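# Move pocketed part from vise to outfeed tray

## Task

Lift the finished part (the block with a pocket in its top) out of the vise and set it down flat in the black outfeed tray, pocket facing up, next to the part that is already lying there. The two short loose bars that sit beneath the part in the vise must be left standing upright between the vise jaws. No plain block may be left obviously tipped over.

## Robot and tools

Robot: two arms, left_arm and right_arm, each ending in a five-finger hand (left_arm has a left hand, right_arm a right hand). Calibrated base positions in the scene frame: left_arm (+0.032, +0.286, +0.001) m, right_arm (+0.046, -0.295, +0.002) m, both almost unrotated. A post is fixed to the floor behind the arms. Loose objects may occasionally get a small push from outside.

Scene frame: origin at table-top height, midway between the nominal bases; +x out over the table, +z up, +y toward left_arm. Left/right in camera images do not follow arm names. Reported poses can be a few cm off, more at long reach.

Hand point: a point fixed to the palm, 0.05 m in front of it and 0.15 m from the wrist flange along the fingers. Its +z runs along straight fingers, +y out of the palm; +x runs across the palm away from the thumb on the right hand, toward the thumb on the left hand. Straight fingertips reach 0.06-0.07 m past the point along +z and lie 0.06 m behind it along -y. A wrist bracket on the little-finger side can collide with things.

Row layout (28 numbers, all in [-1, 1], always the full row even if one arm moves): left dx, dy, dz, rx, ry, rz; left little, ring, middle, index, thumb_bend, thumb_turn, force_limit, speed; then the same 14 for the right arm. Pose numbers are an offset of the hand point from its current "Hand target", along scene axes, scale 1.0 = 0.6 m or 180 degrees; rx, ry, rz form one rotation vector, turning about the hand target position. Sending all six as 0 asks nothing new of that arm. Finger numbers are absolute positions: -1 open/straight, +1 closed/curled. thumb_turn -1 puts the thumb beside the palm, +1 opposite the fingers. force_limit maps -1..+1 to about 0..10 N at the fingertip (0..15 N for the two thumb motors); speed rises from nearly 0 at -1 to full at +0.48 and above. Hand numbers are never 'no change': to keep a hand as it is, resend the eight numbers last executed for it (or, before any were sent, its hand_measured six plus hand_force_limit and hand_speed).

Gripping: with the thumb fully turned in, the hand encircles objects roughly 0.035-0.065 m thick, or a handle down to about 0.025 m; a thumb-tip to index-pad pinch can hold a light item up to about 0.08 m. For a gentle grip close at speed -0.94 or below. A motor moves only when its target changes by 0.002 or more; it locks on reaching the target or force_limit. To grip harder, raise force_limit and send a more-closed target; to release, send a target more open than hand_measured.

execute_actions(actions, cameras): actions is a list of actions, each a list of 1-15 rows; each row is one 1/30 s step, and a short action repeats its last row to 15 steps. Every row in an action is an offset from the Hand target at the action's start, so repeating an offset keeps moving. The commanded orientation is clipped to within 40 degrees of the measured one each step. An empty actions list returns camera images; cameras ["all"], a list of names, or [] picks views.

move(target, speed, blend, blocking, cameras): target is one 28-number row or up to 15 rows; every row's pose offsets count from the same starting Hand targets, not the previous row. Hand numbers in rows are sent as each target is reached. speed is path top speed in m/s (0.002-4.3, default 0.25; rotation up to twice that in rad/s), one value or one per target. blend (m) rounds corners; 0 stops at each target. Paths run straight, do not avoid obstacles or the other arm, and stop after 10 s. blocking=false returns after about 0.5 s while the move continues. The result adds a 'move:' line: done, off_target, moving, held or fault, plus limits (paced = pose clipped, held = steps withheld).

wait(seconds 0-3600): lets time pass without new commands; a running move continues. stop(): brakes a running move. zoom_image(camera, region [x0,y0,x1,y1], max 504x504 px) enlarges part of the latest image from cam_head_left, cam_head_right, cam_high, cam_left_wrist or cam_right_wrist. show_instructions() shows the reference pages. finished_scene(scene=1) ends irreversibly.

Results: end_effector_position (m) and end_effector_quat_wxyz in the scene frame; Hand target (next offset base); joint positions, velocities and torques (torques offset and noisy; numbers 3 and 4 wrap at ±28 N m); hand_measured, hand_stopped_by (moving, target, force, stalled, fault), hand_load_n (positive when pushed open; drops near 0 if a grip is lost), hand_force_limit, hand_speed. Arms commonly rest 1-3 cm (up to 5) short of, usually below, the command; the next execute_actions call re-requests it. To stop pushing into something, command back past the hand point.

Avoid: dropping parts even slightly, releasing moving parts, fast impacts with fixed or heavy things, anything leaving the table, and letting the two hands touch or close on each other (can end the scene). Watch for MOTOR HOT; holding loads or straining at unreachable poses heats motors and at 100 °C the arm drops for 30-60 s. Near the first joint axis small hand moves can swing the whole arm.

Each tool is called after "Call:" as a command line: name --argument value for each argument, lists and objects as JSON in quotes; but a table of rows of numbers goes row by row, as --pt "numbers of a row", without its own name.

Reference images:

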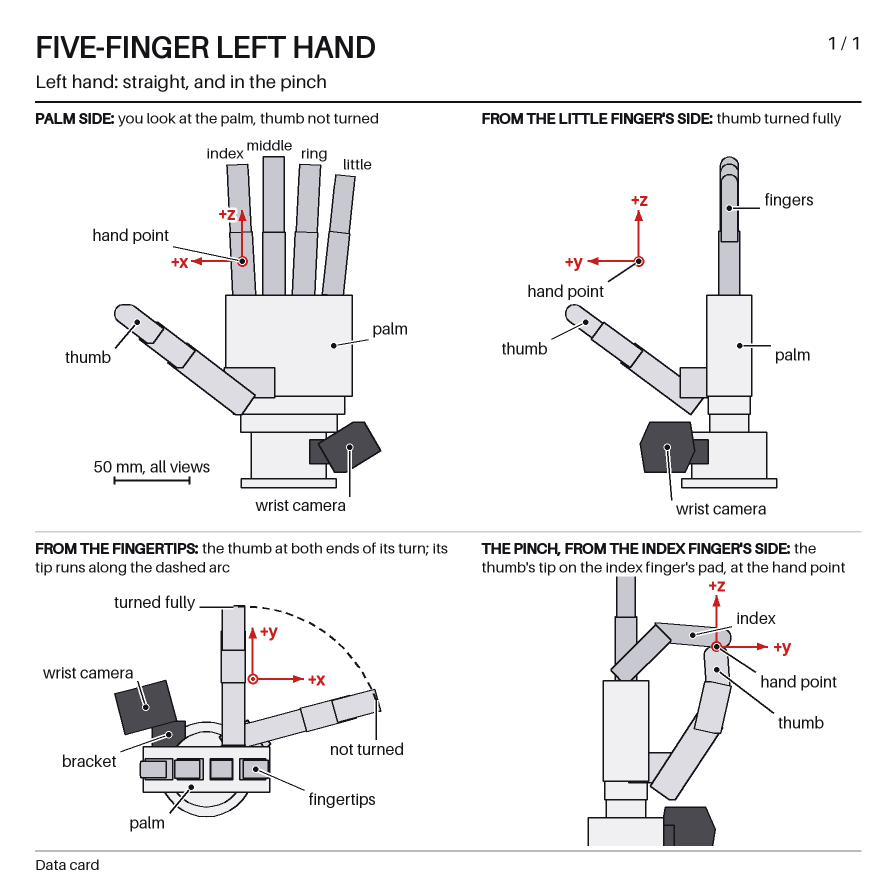

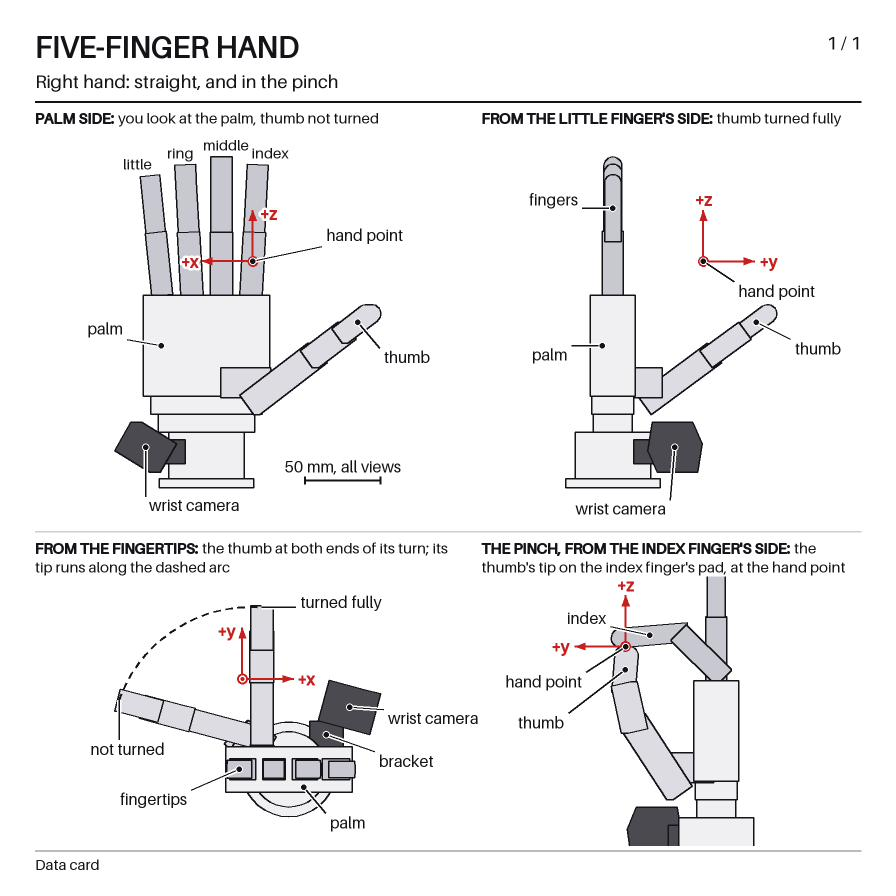

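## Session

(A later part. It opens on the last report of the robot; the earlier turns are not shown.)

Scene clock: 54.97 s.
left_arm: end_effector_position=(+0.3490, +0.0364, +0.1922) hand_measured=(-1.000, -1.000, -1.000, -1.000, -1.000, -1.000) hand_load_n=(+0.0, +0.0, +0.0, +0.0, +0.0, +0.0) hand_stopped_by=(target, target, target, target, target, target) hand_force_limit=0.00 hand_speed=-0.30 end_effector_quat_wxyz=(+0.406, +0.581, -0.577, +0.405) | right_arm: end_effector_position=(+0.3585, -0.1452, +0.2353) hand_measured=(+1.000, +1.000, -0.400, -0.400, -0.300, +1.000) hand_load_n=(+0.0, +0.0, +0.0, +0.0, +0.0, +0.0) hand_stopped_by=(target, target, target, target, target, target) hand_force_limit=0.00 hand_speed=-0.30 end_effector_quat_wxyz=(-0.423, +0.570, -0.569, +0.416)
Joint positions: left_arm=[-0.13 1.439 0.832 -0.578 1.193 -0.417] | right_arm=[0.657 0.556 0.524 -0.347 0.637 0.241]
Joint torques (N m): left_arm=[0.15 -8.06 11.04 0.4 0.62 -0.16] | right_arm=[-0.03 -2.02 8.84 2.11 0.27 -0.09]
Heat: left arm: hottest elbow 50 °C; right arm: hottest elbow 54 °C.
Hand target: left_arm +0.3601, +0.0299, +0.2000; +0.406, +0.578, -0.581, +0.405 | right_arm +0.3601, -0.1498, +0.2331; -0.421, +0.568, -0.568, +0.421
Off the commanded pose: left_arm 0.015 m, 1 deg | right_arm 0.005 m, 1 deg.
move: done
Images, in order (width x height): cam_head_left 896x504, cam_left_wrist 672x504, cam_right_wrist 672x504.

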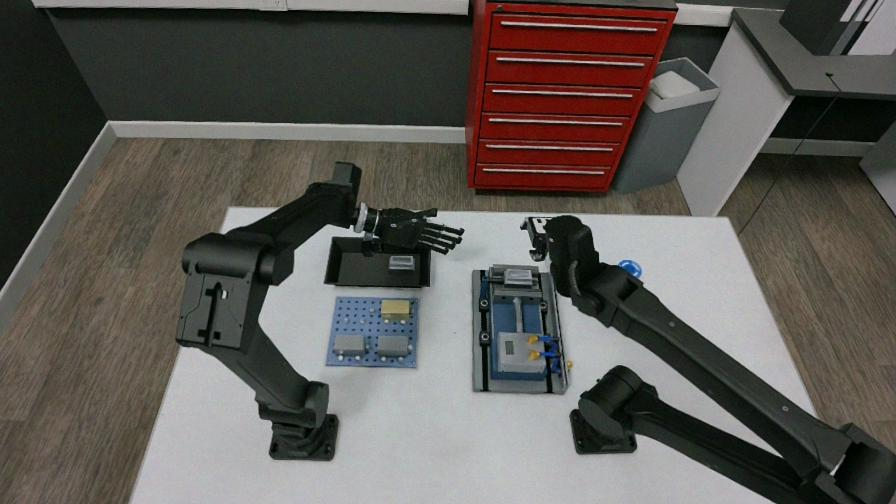

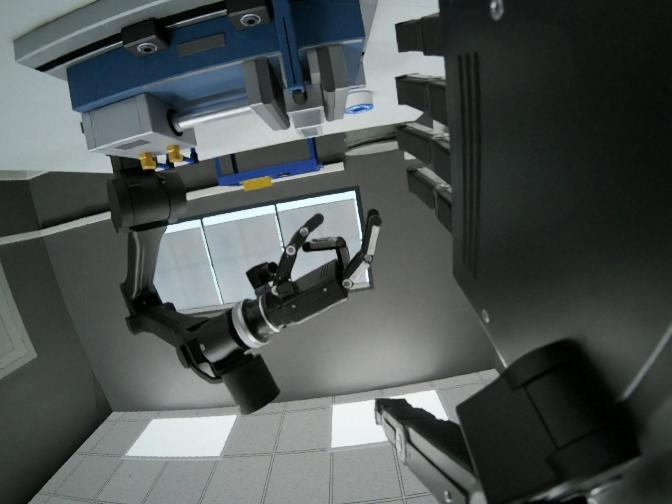

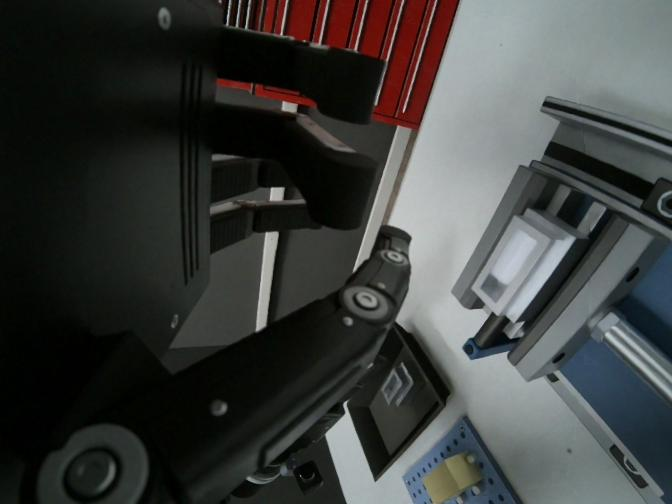

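Call:
move --target '[0,0,0,0,0,0,-1,-1,-1,-1,-1,-1,0,-0.3,-0.05,0,-0.083,0,0,0,1,1,-0.4,-0.4,-0.3,1,0,-0.3]' --cameras '["cam_left_wrist","cam_head_left","cam_right_wrist"]' --speed 0.12

Call:
zoom_image --camera "cam_left_wrist" --region '[220, 40, 400, 240]'

Call:
zoom_image --camera "cam_right_wrist" --region '[350, 120, 600, 370]'

Scene clock: 59.33 s.
left_arm: end_effector_position=(+0.3490, +0.0364, +0.1922) hand_measured=(-1.000, -1.000, -1.000, -1.000, -1.000, -1.000) hand_load_n=(+0.0, +0.0, +0.0, +0.0, +0.0, +0.0) hand_stopped_by=(target, target, target, target, target, target) hand_force_limit=0.00 hand_speed=-0.30 end_effector_quat_wxyz=(+0.406, +0.581, -0.577, +0.405) | right_arm: end_effector_position=(+0.3311, -0.1541, +0.1831) hand_measured=(+1.000, +1.000, -0.400, -0.400, -0.300, +1.000) hand_load_n=(+0.0, +0.0, +0.0, +0.0, +0.0, +0.0) hand_stopped_by=(target, target, target, target, target, target) hand_force_limit=0.00 hand_speed=-0.30 end_effector_quat_wxyz=(-0.411, +0.573, -0.566, +0.426)
Joint positions: left_arm=[-0.13 1.439 0.832 -0.578 1.193 -0.417] | right_arm=[0.745 0.472 0.379 -0.322 0.736 0.265]
Joint torques (N m): left_arm=[0.21 -8.06 11.02 0.44 0.62 -0.17] | right_arm=[2.2 -0.97 9.1 2.11 0.55 0.18]
Heat: left arm: hottest elbow 49 °C; right arm: hottest elbow 53 °C.
Hand target: left_arm +0.3601, +0.0299, +0.2000; +0.406, +0.578, -0.581, +0.405 | right_arm +0.3301, -0.1499, +0.1834; -0.421, +0.568, -0.568, +0.421
Off the commanded pose: left_arm 0.015 m, 1 deg | right_arm 0.004 m, 1 deg.
move: done
Images, in order (width x height): cam_head_left 896x504, cam_left_wrist 672x504, cam_right_wrist 672x504.

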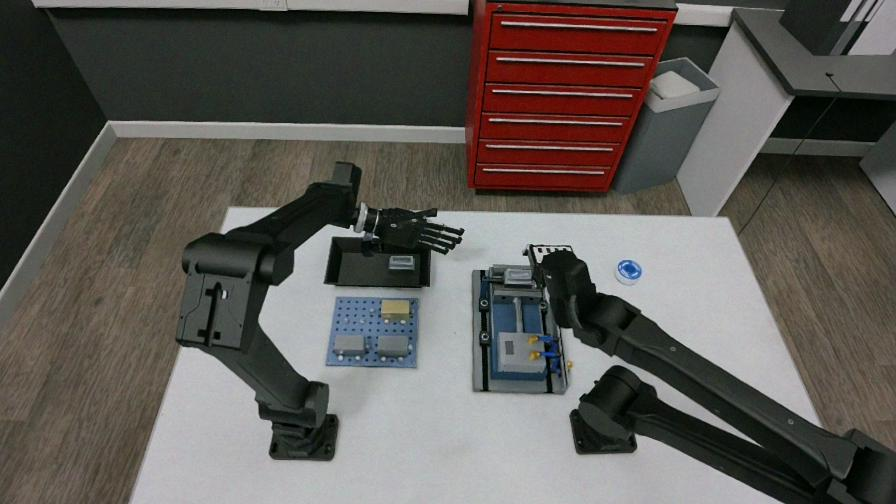

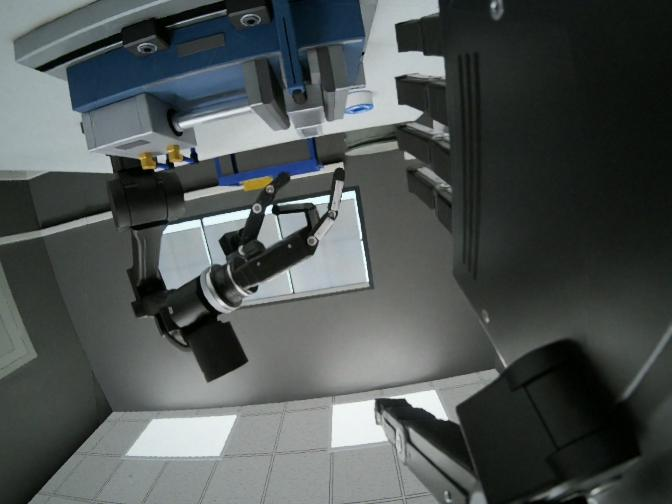

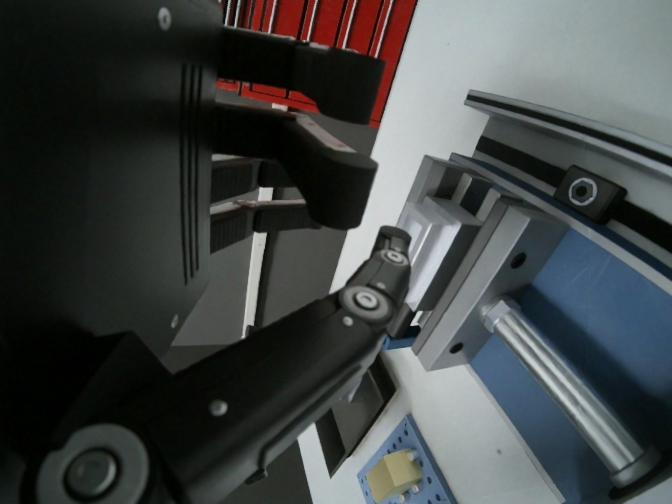

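Scaled by 2.520 from the camera's image (finer frame: 960x720).

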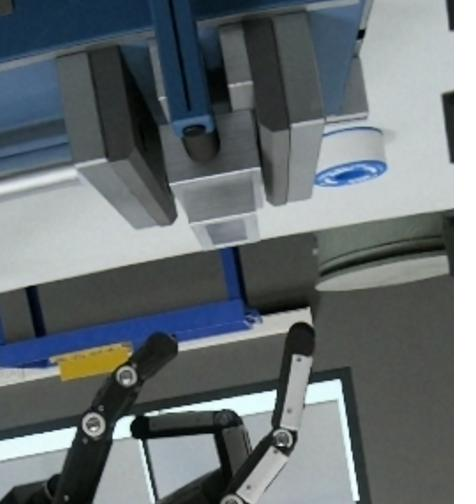

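Scaled by 2.016 from the camera's image (finer frame: 960x720).

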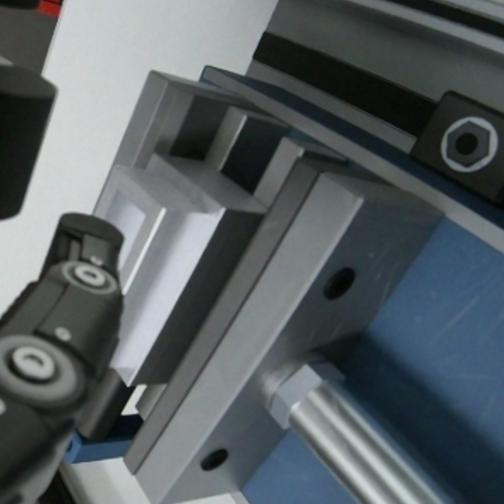

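Call:
move --target '[0,0,0,0,0,0,-1,-1,-1,-1,-1,-1,0,-0.3,0.01,0,-0.05,0,0,0,1,1,-0.4,-0.4,-0.3,1,0,-0.3]' --cameras '["cam_left_wrist","cam_head_left","cam_right_wrist"]' --speed 0.1

Call:
zoom_image --camera "cam_left_wrist" --region '[220, 40, 400, 240]'

Call:
zoom_image --camera "cam_right_wrist" --region '[330, 120, 580, 370]'

Scene clock: 61.80 s.
left_arm: end_effector_position=(+0.3490, +0.0364, +0.1922) hand_measured=(-1.000, -1.000, -1.000, -1.000, -1.000, -1.000) hand_load_n=(+0.0, +0.0, +0.0, +0.0, +0.0, -0.5) hand_stopped_by=(target, target, target, target, target, target) hand_force_limit=0.00 hand_speed=-0.30 end_effector_quat_wxyz=(+0.406, +0.581, -0.577, +0.405) | right_arm: end_effector_position=(+0.3340, -0.1473, +0.1556) hand_measured=(+1.000, +1.000, -0.400, -0.400, -0.300, +1.000) hand_load_n=(+0.0, +0.0, +0.0, +0.0, +0.0, +0.0) hand_stopped_by=(target, target, target, target, target, target) hand_force_limit=0.00 hand_speed=-0.30 end_effector_quat_wxyz=(-0.421, +0.573, -0.564, +0.420)
Joint positions: left_arm=[-0.13 1.439 0.832 -0.578 1.193 -0.417] | right_arm=[0.745 0.511 0.307 -0.195 0.719 0.265]
Joint torques (N m): left_arm=[0.03 -8.12 11.03 0.44 0.63 -0.17] | right_arm=[-0.21 -0.21 8.72 2.15 0.3 0.05]
Heat: left arm: hottest elbow 49 °C; right arm: hottest elbow 52 °C.
Hand target: left_arm +0.3601, +0.0299, +0.2000; +0.406, +0.578, -0.581, +0.405 | right_arm +0.3361, -0.1498, +0.1533; -0.421, +0.568, -0.568, +0.421
Off the commanded pose: left_arm 0.015 m, 1 deg | right_arm 0.004 m, 1 deg.
move: done
Images, in order (width x height): cam_head_left 896x504, cam_left_wrist 672x504, cam_right_wrist 672x504.

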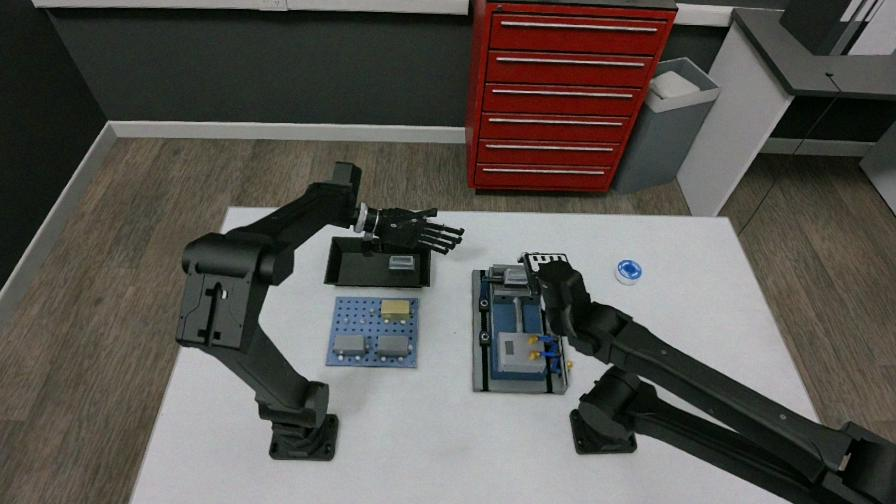

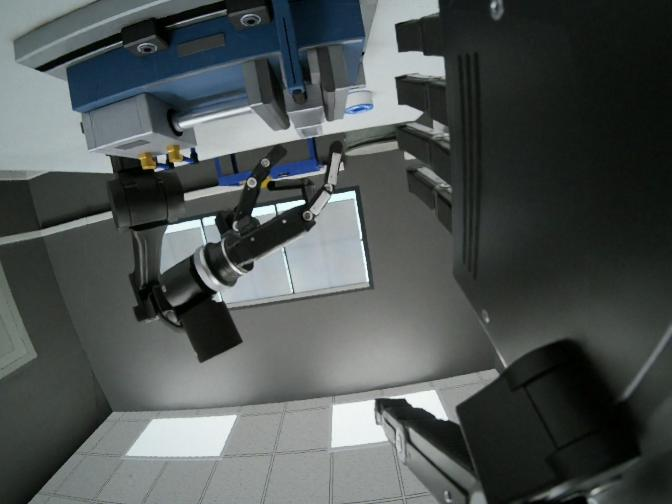

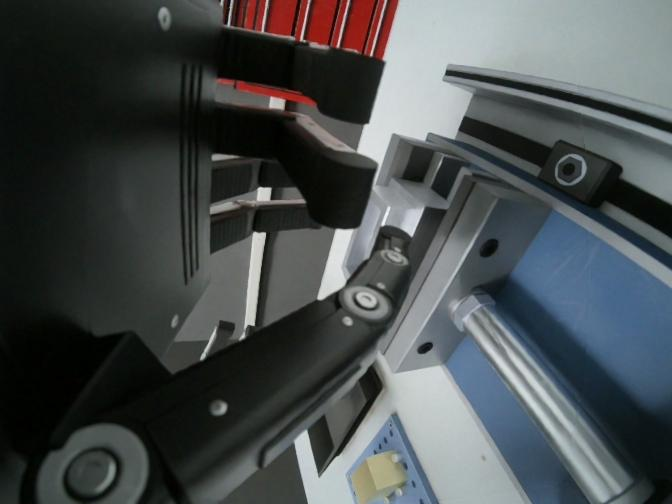

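Scaled by 2.520 from the camera's image (finer frame: 960x720).

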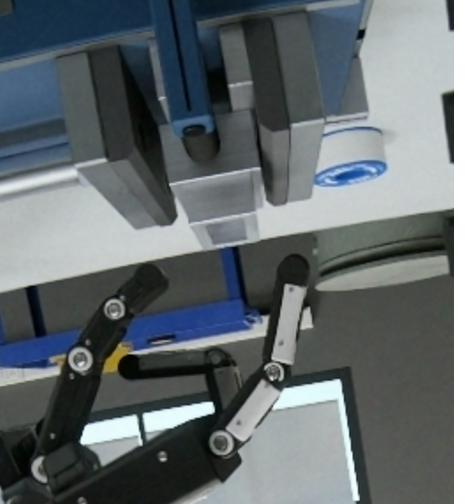

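Scaled by 2.016 from the camera's image (finer frame: 960x720).

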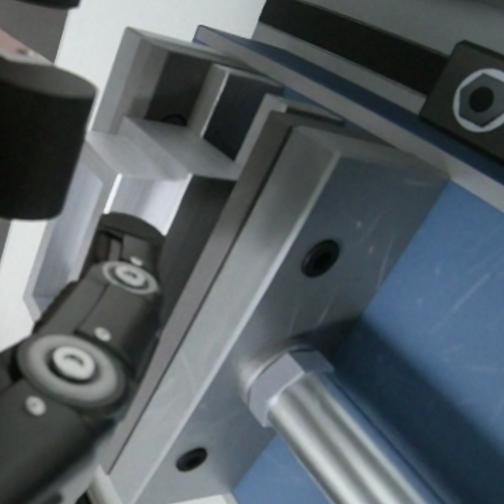

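Call:
zoom_image --camera "cam_head_left" --region '[470, 235, 600, 365]'

Scaled by 3.877 from the camera's image (finer frame: 1280x720).

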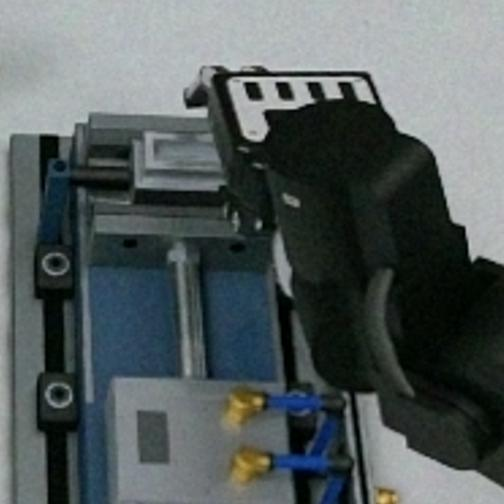

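Call:
move --target '[0,0,0,0,0,0,-1,-1,-1,-1,-1,-1,0,-0.3,0.014,0.0233,-0.02,0,0,0,1,1,-0.4,-0.4,-0.3,1,0,-0.3]' --cameras '["cam_left_wrist","cam_head_left","cam_right_wrist"]' --speed 0.1

Call:
zoom_image --camera "cam_left_wrist" --region '[240, 70, 370, 200]'

Call:
zoom_image --camera "cam_right_wrist" --region '[300, 120, 550, 370]'

Call:
zoom_image --camera "cam_head_left" --region '[470, 235, 600, 365]'

Scene clock: 66.23 s.
left_arm: end_effector_position=(+0.3490, +0.0364, +0.1922) hand_measured=(-1.000, -1.000, -1.000, -1.000, -1.000, -1.000) hand_load_n=(+0.0, +0.0, +0.0, +0.0, +0.0, -0.5) hand_stopped_by=(target, target, target, target, target, target) hand_force_limit=0.00 hand_speed=-0.30 end_effector_quat_wxyz=(+0.406, +0.581, -0.577, +0.405) | right_arm: end_effector_position=(+0.3466, -0.1390, +0.1441) hand_measured=(+1.000, +1.000, -0.400, -0.400, -0.300, +1.000) hand_load_n=(+0.0, +0.0, +0.0, +0.0, +0.0, +0.0) hand_stopped_by=(target, target, target, target, target, target) hand_force_limit=0.00 hand_speed=-0.30 end_effector_quat_wxyz=(-0.415, +0.571, -0.567, +0.425)
Joint positions: left_arm=[-0.13 1.439 0.832 -0.578 1.193 -0.417] | right_arm=[0.745 0.62 0.304 -0.091 0.735 0.266]
Joint torques (N m): left_arm=[0.09 -8 11.03 0.43 0.61 -0.17] | right_arm=[1.79 -1.38 8.29 2.18 0.48 0.17]
Heat: left arm: hottest elbow 49 °C; right arm: hottest elbow 51 °C.
Hand target: left_arm +0.3601, +0.0299, +0.2000; +0.406, +0.578, -0.581, +0.405 | right_arm +0.3445, -0.1358, +0.1414; -0.421, +0.568, -0.568, +0.421
Off the commanded pose: left_arm 0.015 m, 1 deg | right_arm 0.005 m, 1 deg.
move: done
Images, in order (width x height): cam_head_left 896x504, cam_left_wrist 672x504, cam_right_wrist 672x504.

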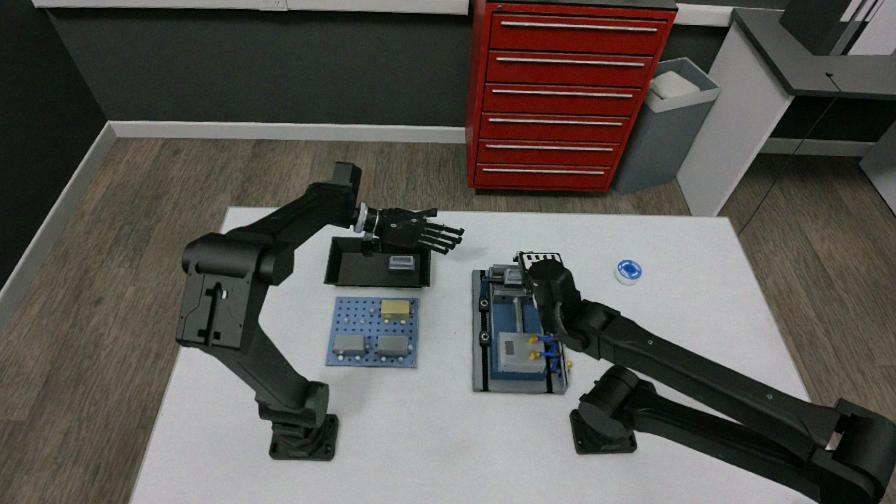

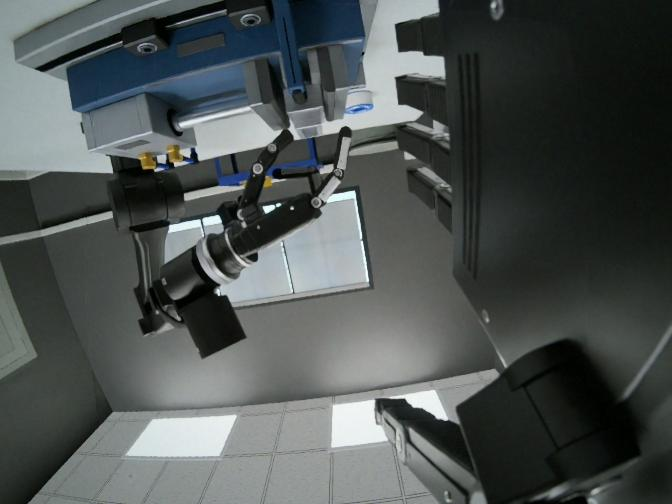

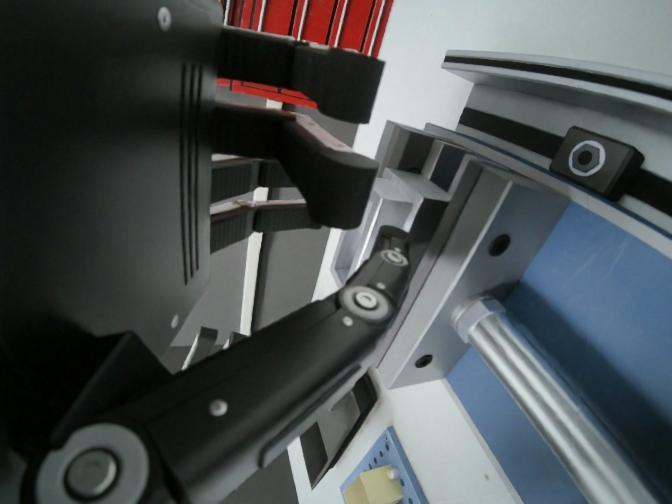

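Scaled by 3.877 from the camera's image (finer frame: 960x720).

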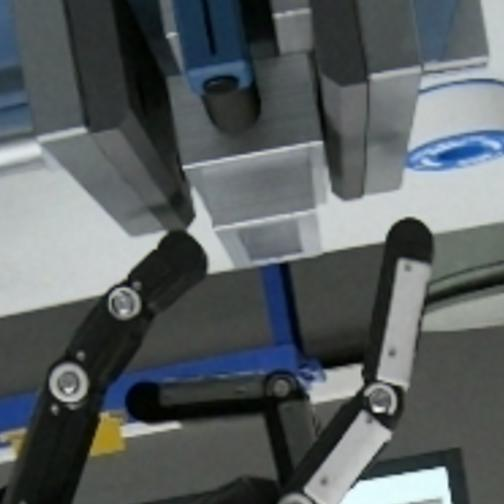

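Scaled by 2.016 from the camera's image (finer frame: 960x720).

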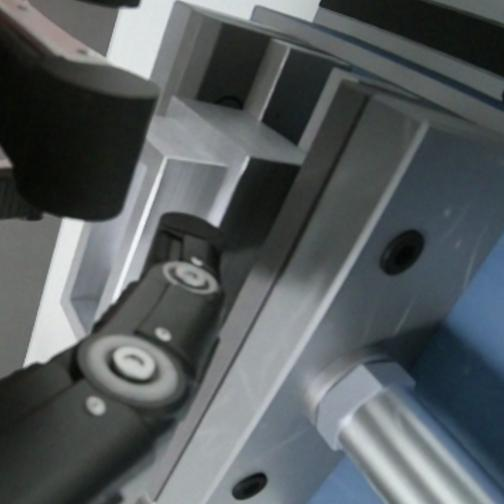

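Scaled by 3.877 from the camera's image (finer frame: 1280x720).

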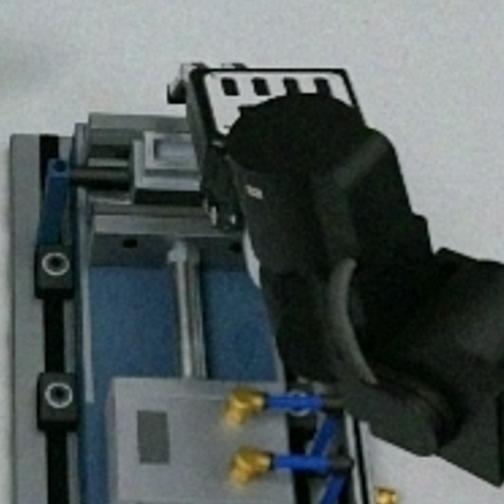

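Call:
move --target '[0,0,0,0,0,0,-1,-1,-1,-1,-1,-1,0,-0.3,0.0083,0.0147,-0.0113,0,-0.0222,0,1,1,-0.4,-0.4,-0.3,1,0,-0.3]' --cameras '["cam_left_wrist","cam_head_left","cam_right_wrist"]' --speed 0.05

Call:
zoom_image --camera "cam_left_wrist" --region '[240, 70, 370, 200]'

Call:
zoom_image --camera "cam_right_wrist" --region '[300, 120, 550, 370]'

Call:
zoom_image --camera "cam_head_left" --region '[470, 235, 600, 365]'

Scene clock: 72.07 s.
left_arm: end_effector_position=(+0.3490, +0.0364, +0.1922) hand_measured=(-1.000, -1.000, -1.000, -1.000, -1.000, -1.000) hand_load_n=(+0.0, +0.0, +0.0, +0.0, -0.5, +0.0) hand_stopped_by=(target, target, target, target, target, target) hand_force_limit=0.00 hand_speed=-0.30 end_effector_quat_wxyz=(+0.406, +0.581, -0.577, +0.405) | right_arm: end_effector_position=(+0.3528, -0.1286, +0.1402) hand_measured=(+1.000, +1.000, -0.400, -0.400, -0.300, +1.000) hand_load_n=(+0.0, +0.0, +0.0, +0.5, +0.0, +0.0) hand_stopped_by=(target, target, target, target, target, target) hand_force_limit=0.00 hand_speed=-0.30 end_effector_quat_wxyz=(-0.443, +0.545, -0.560, +0.439)
Joint positions: left_arm=[-0.13 1.439 0.832 -0.578 1.193 -0.417] | right_arm=[0.785 0.683 0.254 0.107 0.793 0.251]
Joint torques (N m): left_arm=[0.21 -8.12 11.03 0.43 0.62 -0.16] | right_arm=[2.61 -1.26 7.97 2.06 0.49 -0.09]
Heat: left arm: hottest elbow 49 °C; right arm: hottest elbow 50 °C.
Hand target: left_arm +0.3601, +0.0299, +0.2000; +0.406, +0.578, -0.581, +0.405 | right_arm +0.3495, -0.1270, +0.1346; -0.441, +0.553, -0.553, +0.441
Off the commanded pose: left_arm 0.015 m, 1 deg | right_arm 0.007 m, 1 deg.
move: done
Images, in order (width x height): cam_head_left 896x504, cam_left_wrist 672x504, cam_right_wrist 672x504.

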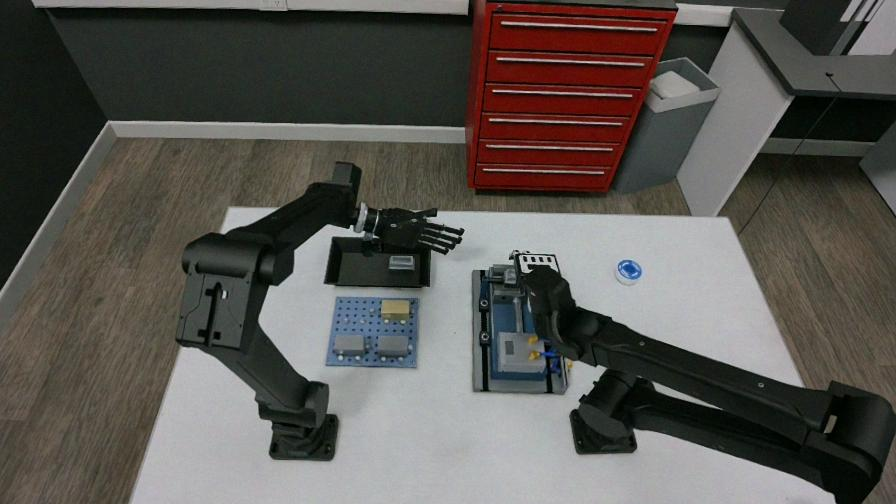

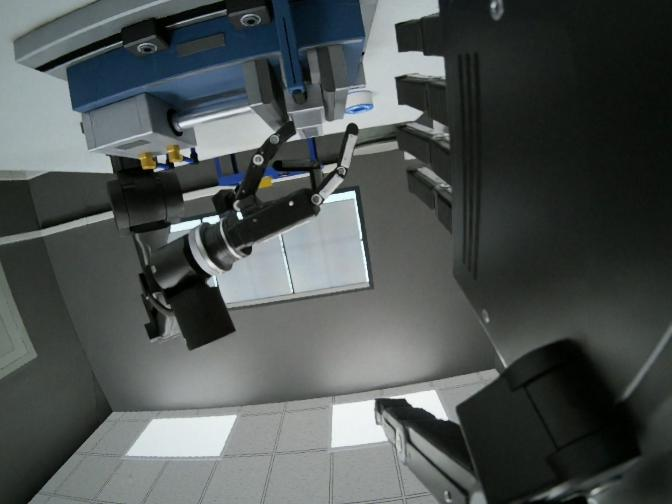

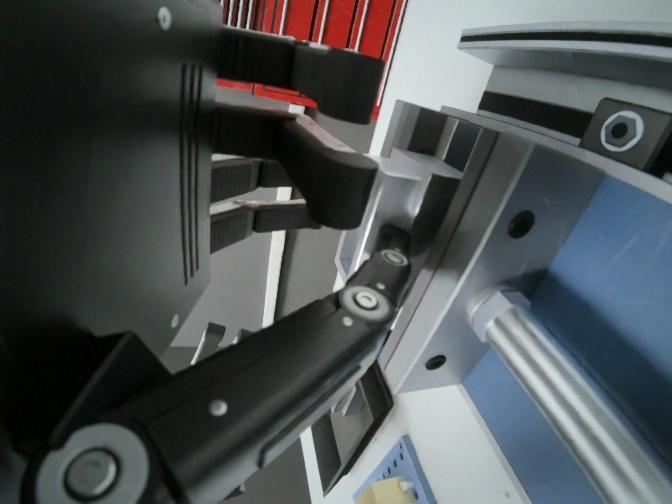

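Scaled by 3.877 from the camera's image (finer frame: 960x720).

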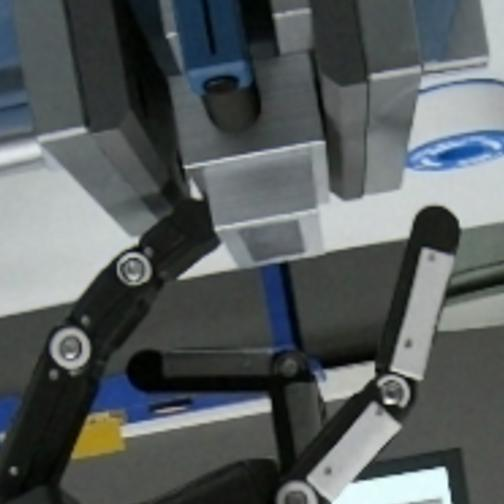

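Scaled by 2.016 from the camera's image (finer frame: 960x720).

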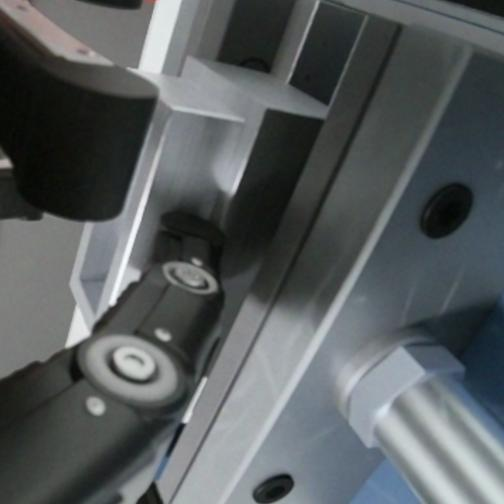

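Scaled by 3.877 from the camera's image (finer frame: 1280x720).

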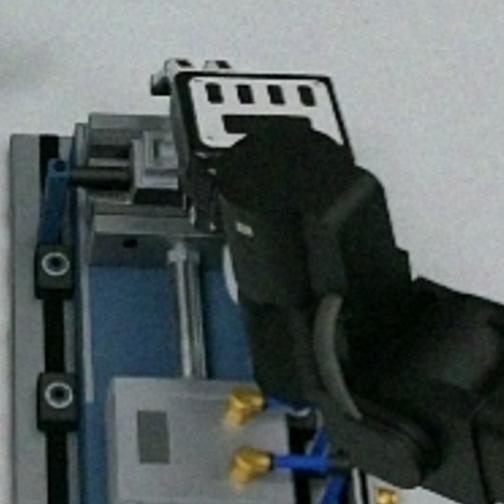

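Call:
move --target '[0,0,0,0,0,0,-1,-1,-1,-1,-1,-1,0,-0.3,0,0,0,0,0,0,1,1,0.3,0.3,-0.3,1,-0.5,-0.9]' --cameras '["cam_left_wrist","cam_right_wrist"]' --speed 0.05

Call:
zoom_image --camera "cam_left_wrist" --region '[240, 70, 370, 200]'

Call:
zoom_image --camera "cam_right_wrist" --region '[300, 90, 550, 370]'

Scene clock: 75.60 s.
left_arm: end_effector_position=(+0.3490, +0.0364, +0.1922) hand_measured=(-1.000, -1.000, -1.000, -1.000, -1.000, -1.000) hand_load_n=(+0.5, +0.0, +0.0, +0.0, +0.0, +0.0) hand_stopped_by=(target, target, target, target, target, target) hand_force_limit=0.00 hand_speed=-0.30 end_effector_quat_wxyz=(+0.406, +0.581, -0.577, +0.405) | right_arm: end_effector_position=(+0.3531, -0.1286, +0.1409) hand_measured=(+1.000, +1.000, -0.010, -0.010, -0.300, +1.000) hand_load_n=(+0.0, +0.0, +3.5, +2.5, +2.5, +0.0) hand_stopped_by=(target, target, force, force, target, target) hand_force_limit=-0.50 hand_speed=-0.90 end_effector_quat_wxyz=(-0.443, +0.544, -0.560, +0.440)
Joint positions: left_arm=[-0.13 1.439 0.832 -0.578 1.193 -0.417] | right_arm=[0.785 0.683 0.254 0.11 0.794 0.25]
Joint torques (N m): left_arm=[0.21 -8.06 11.03 0.46 0.63 -0.16] | right_arm=[2.32 -1.14 7.83 1.95 0.5 -0.06]
Heat: left arm: hottest elbow 49 °C; right arm: hottest elbow 50 °C.
Hand target: left_arm +0.3601, +0.0299, +0.2000; +0.406, +0.578, -0.581, +0.405 | right_arm +0.3495, -0.1270, +0.1347; -0.441, +0.553, -0.553, +0.441
Off the commanded pose: left_arm 0.015 m, 1 deg | right_arm 0.007 m, 1 deg.
move: done

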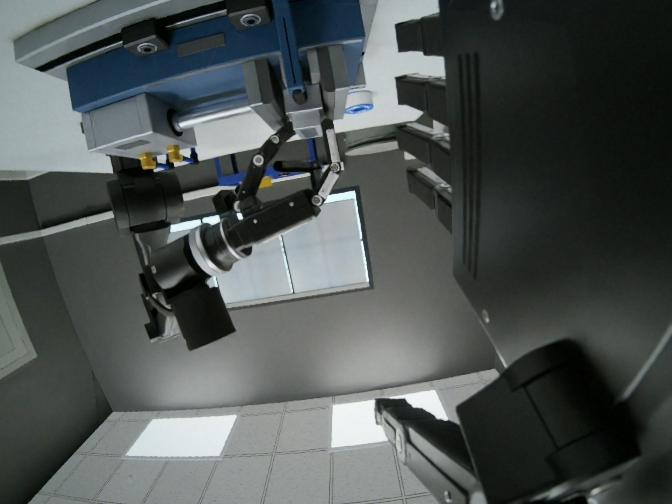

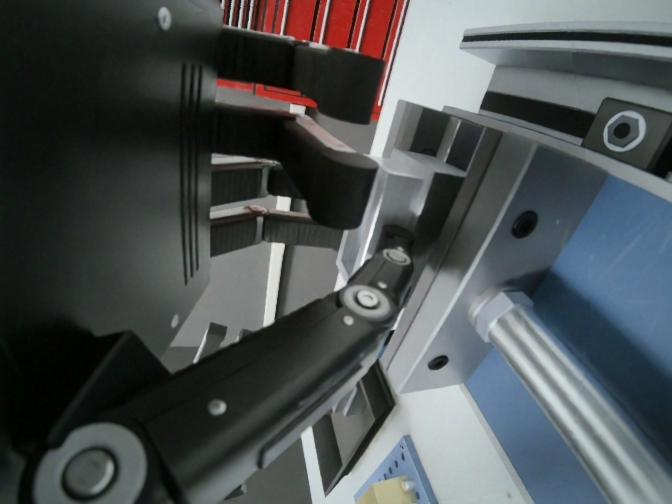

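Scaled by 3.877 from the camera's image (finer frame: 960x720).

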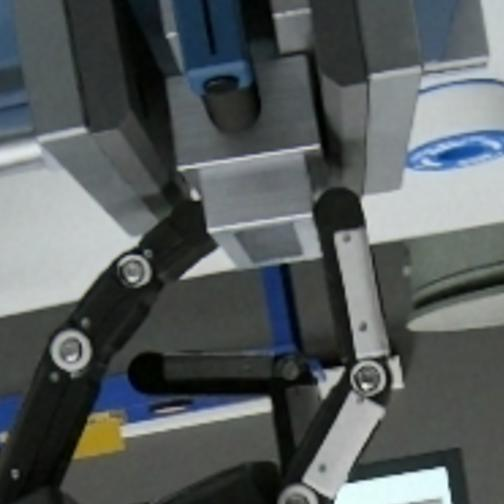

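Scaled by 1.800 from the camera's image (finer frame: 960x720).

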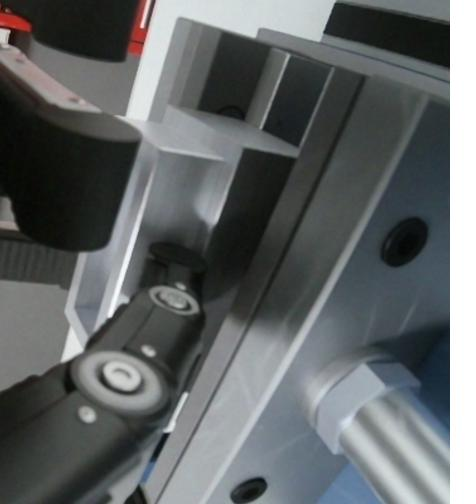

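Call:
move --target '[0,0,0,0,0,0,-1,-1,-1,-1,-1,-1,0,-0.3,0,0,0,0,0,0,1,1,0.35,0.35,-0.3,1,0.1,-0.9]' --cameras '[]' --speed 0.05

Scene clock: 76.47 s.
left_arm: end_effector_position=(+0.3490, +0.0364, +0.1922) hand_measured=(-1.000, -1.000, -1.000, -1.000, -1.000, -1.000) hand_load_n=(+0.0, +0.0, +0.0, +0.0, +0.0, +0.0) hand_stopped_by=(target, target, target, target, target, target) hand_force_limit=0.00 hand_speed=-0.30 end_effector_quat_wxyz=(+0.406, +0.581, -0.577, +0.405) | right_arm: end_effector_position=(+0.3530, -0.1284, +0.1410) hand_measured=(+1.000, +1.000, +0.016, +0.026, -0.302, +1.000) hand_load_n=(+0.0, +0.0, +5.5, +6.0, +5.5, +0.0) hand_stopped_by=(target, target, force, force, target, target) hand_force_limit=0.10 hand_speed=-0.90 end_effector_quat_wxyz=(-0.443, +0.544, -0.560, +0.440)
Joint positions: left_arm=[-0.13 1.439 0.832 -0.578 1.193 -0.417] | right_arm=[0.787 0.683 0.254 0.111 0.795 0.249]
Joint torques (N m): left_arm=[0.03 -8.12 11.03 0.4 0.61 -0.16] | right_arm=[2.32 -0.91 7.95 1.92 0.41 -0.09]
Heat: left arm: hottest elbow 49 °C; right arm: hottest elbow 50 °C.
Hand target: left_arm +0.3601, +0.0299, +0.2000; +0.406, +0.578, -0.581, +0.405 | right_arm +0.3495, -0.1270, +0.1347; -0.441, +0.553, -0.553, +0.441
Off the commanded pose: left_arm 0.015 m, 1 deg | right_arm 0.007 m, 1 deg.
move: done

Call:
move --target '[0,0,0,0,0,0,-1,-1,-1,-1,-1,-1,0,-0.3,0,0,0.0833,0,0,0,1,1,0.35,0.35,-0.3,1,0.1,-0.9]' --cameras '["cam_left_wrist","cam_right_wrist"]' --speed 0.04

Call:
zoom_image --camera "cam_left_wrist" --region '[220, 40, 400, 220]'

Call:
zoom_image --camera "cam_right_wrist" --region '[340, 100, 620, 380]'

Scene clock: 78.67 s.
left_arm: end_effector_position=(+0.3490, +0.0364, +0.1922) hand_measured=(-1.000, -1.000, -1.000, -1.000, -1.000, -1.000) hand_load_n=(+0.0, +0.0, +0.0, +0.0, -0.5, +0.0) hand_stopped_by=(target, target, target, target, target, target) hand_force_limit=0.00 hand_speed=-0.30 end_effector_quat_wxyz=(+0.406, +0.581, -0.577, +0.405) | right_arm: end_effector_position=(+0.3422, -0.1399, +0.1488) hand_measured=(+1.000, +1.000, +0.016, +0.026, -0.302, +1.000) hand_load_n=(+0.0, +0.0, +5.0, +5.0, +8.0, +1.0) hand_stopped_by=(target, target, force, force, target, target) hand_force_limit=0.10 hand_speed=-0.90 end_effector_quat_wxyz=(-0.418, +0.564, -0.559, +0.441)
Joint positions: left_arm=[-0.13 1.439 0.832 -0.578 1.193 -0.417] | right_arm=[0.787 0.597 0.291 -0.076 0.796 0.249]
Joint torques (N m): left_arm=[0.03 -8.18 11.02 0.4 0.61 -0.16] | right_arm=[2.14 -2.08 13.82 1.17 0.4 -0.1]
Heat: left arm: hottest elbow 49 °C; right arm: hottest elbow 50 °C.
Hand target: left_arm +0.3601, +0.0299, +0.2000; +0.406, +0.578, -0.581, +0.405 | right_arm +0.3495, -0.1270, +0.1845; -0.441, +0.553, -0.553, +0.441
Off the commanded pose: left_arm 0.015 m, 1 deg | right_arm 0.039 m, 3 deg.
move: off_target (right_arm)

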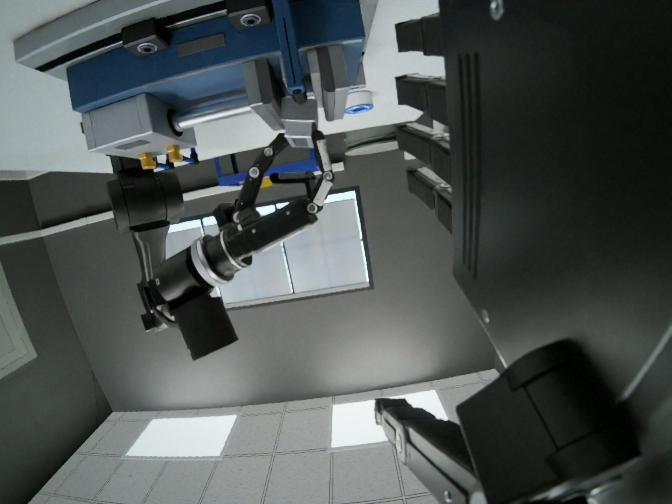

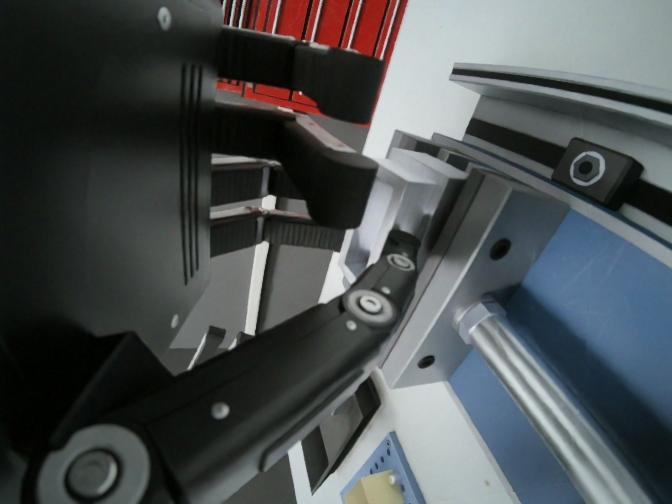

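Scaled by 2.800 from the camera's image (finer frame: 960x720).

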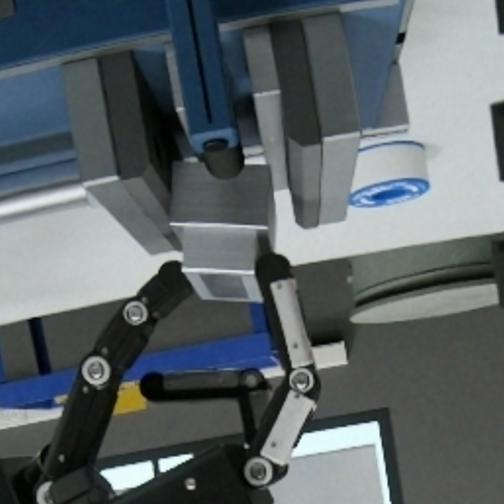

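Scaled by 1.800 from the camera's image (finer frame: 960x720).

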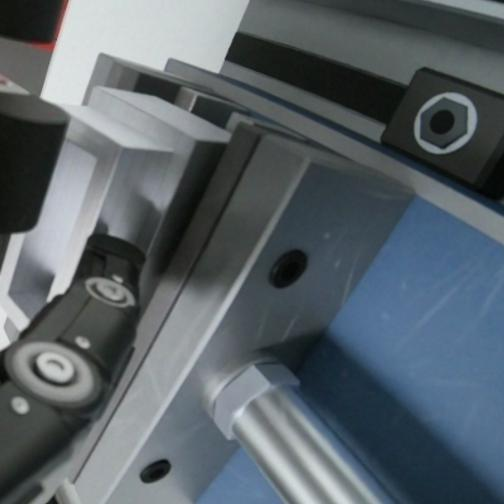

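Call:
move --target '[0,0,0,0,0,0,-1,-1,-1,-1,-1,-1,0,-0.3,0.01,0.005,0.0167,0,0,0,1,1,0.35,0.35,-0.3,1,0.1,-0.9]' --cameras '["cam_left_wrist","cam_right_wrist"]' --speed 0.04

Call:
zoom_image --camera "cam_left_wrist" --region '[220, 40, 400, 220]'

Scene clock: 80.53 s.
left_arm: end_effector_position=(+0.3490, +0.0364, +0.1922) hand_measured=(-1.000, -1.000, -1.000, -1.000, -1.000, -1.000) hand_load_n=(+0.0, +0.0, +0.5, +0.0, +0.0, +0.0) hand_stopped_by=(target, target, target, target, target, target) hand_force_limit=0.00 hand_speed=-0.30 end_effector_quat_wxyz=(+0.406, +0.581, -0.577, +0.405) | right_arm: end_effector_position=(+0.3429, -0.1378, +0.1546) hand_measured=(+1.000, +1.000, +0.016, +0.026, -0.302, +1.000) hand_load_n=(+0.0, +0.0, +5.0, +4.0, +7.5, +0.0) hand_stopped_by=(target, target, force, force, target, target) hand_force_limit=0.10 hand_speed=-0.90 end_effector_quat_wxyz=(-0.417, +0.568, -0.557, +0.440)
Joint positions: left_arm=[-0.13 1.439 0.832 -0.578 1.193 -0.417] | right_arm=[0.787 0.597 0.311 -0.101 0.789 0.244]
Joint torques (N m): left_arm=[0.15 -8.12 11.1 0.44 0.62 -0.16] | right_arm=[1.55 -1.2 14.71 1.4 0.35 -0.1]
Heat: left arm: hottest elbow 49 °C; right arm: hottest elbow 50 °C.
Hand target: left_arm +0.3601, +0.0299, +0.2000; +0.406, +0.578, -0.581, +0.405 | right_arm +0.3555, -0.1240, +0.1946; -0.441, +0.553, -0.553, +0.441
Off the commanded pose: left_arm 0.015 m, 1 deg | right_arm 0.044 m, 3 deg.
move: off_target (right_arm)

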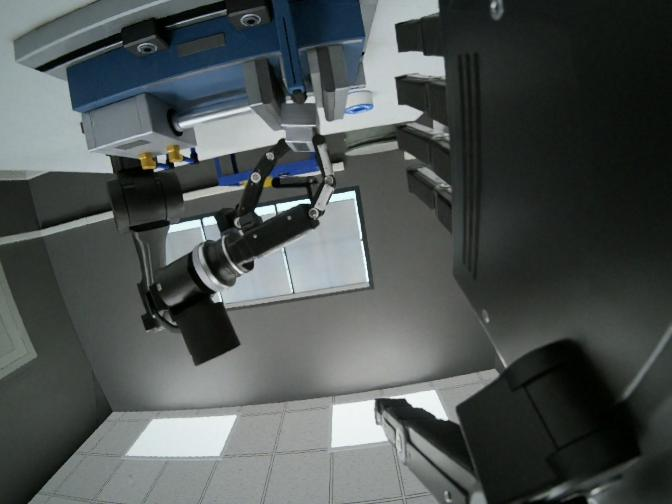

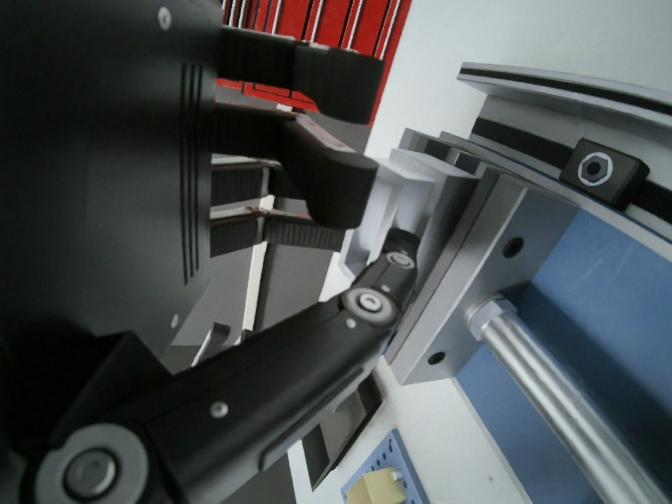

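Scaled by 2.800 from the camera's image (finer frame: 960x720).

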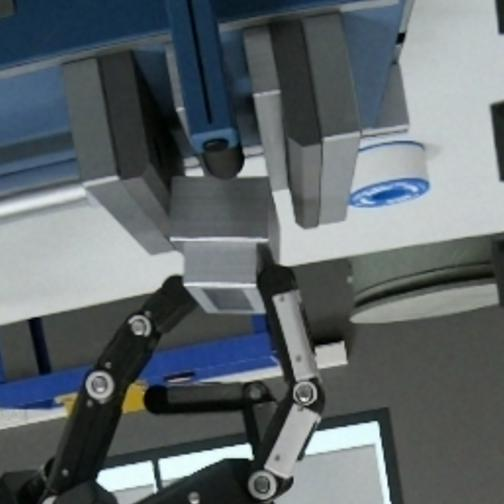

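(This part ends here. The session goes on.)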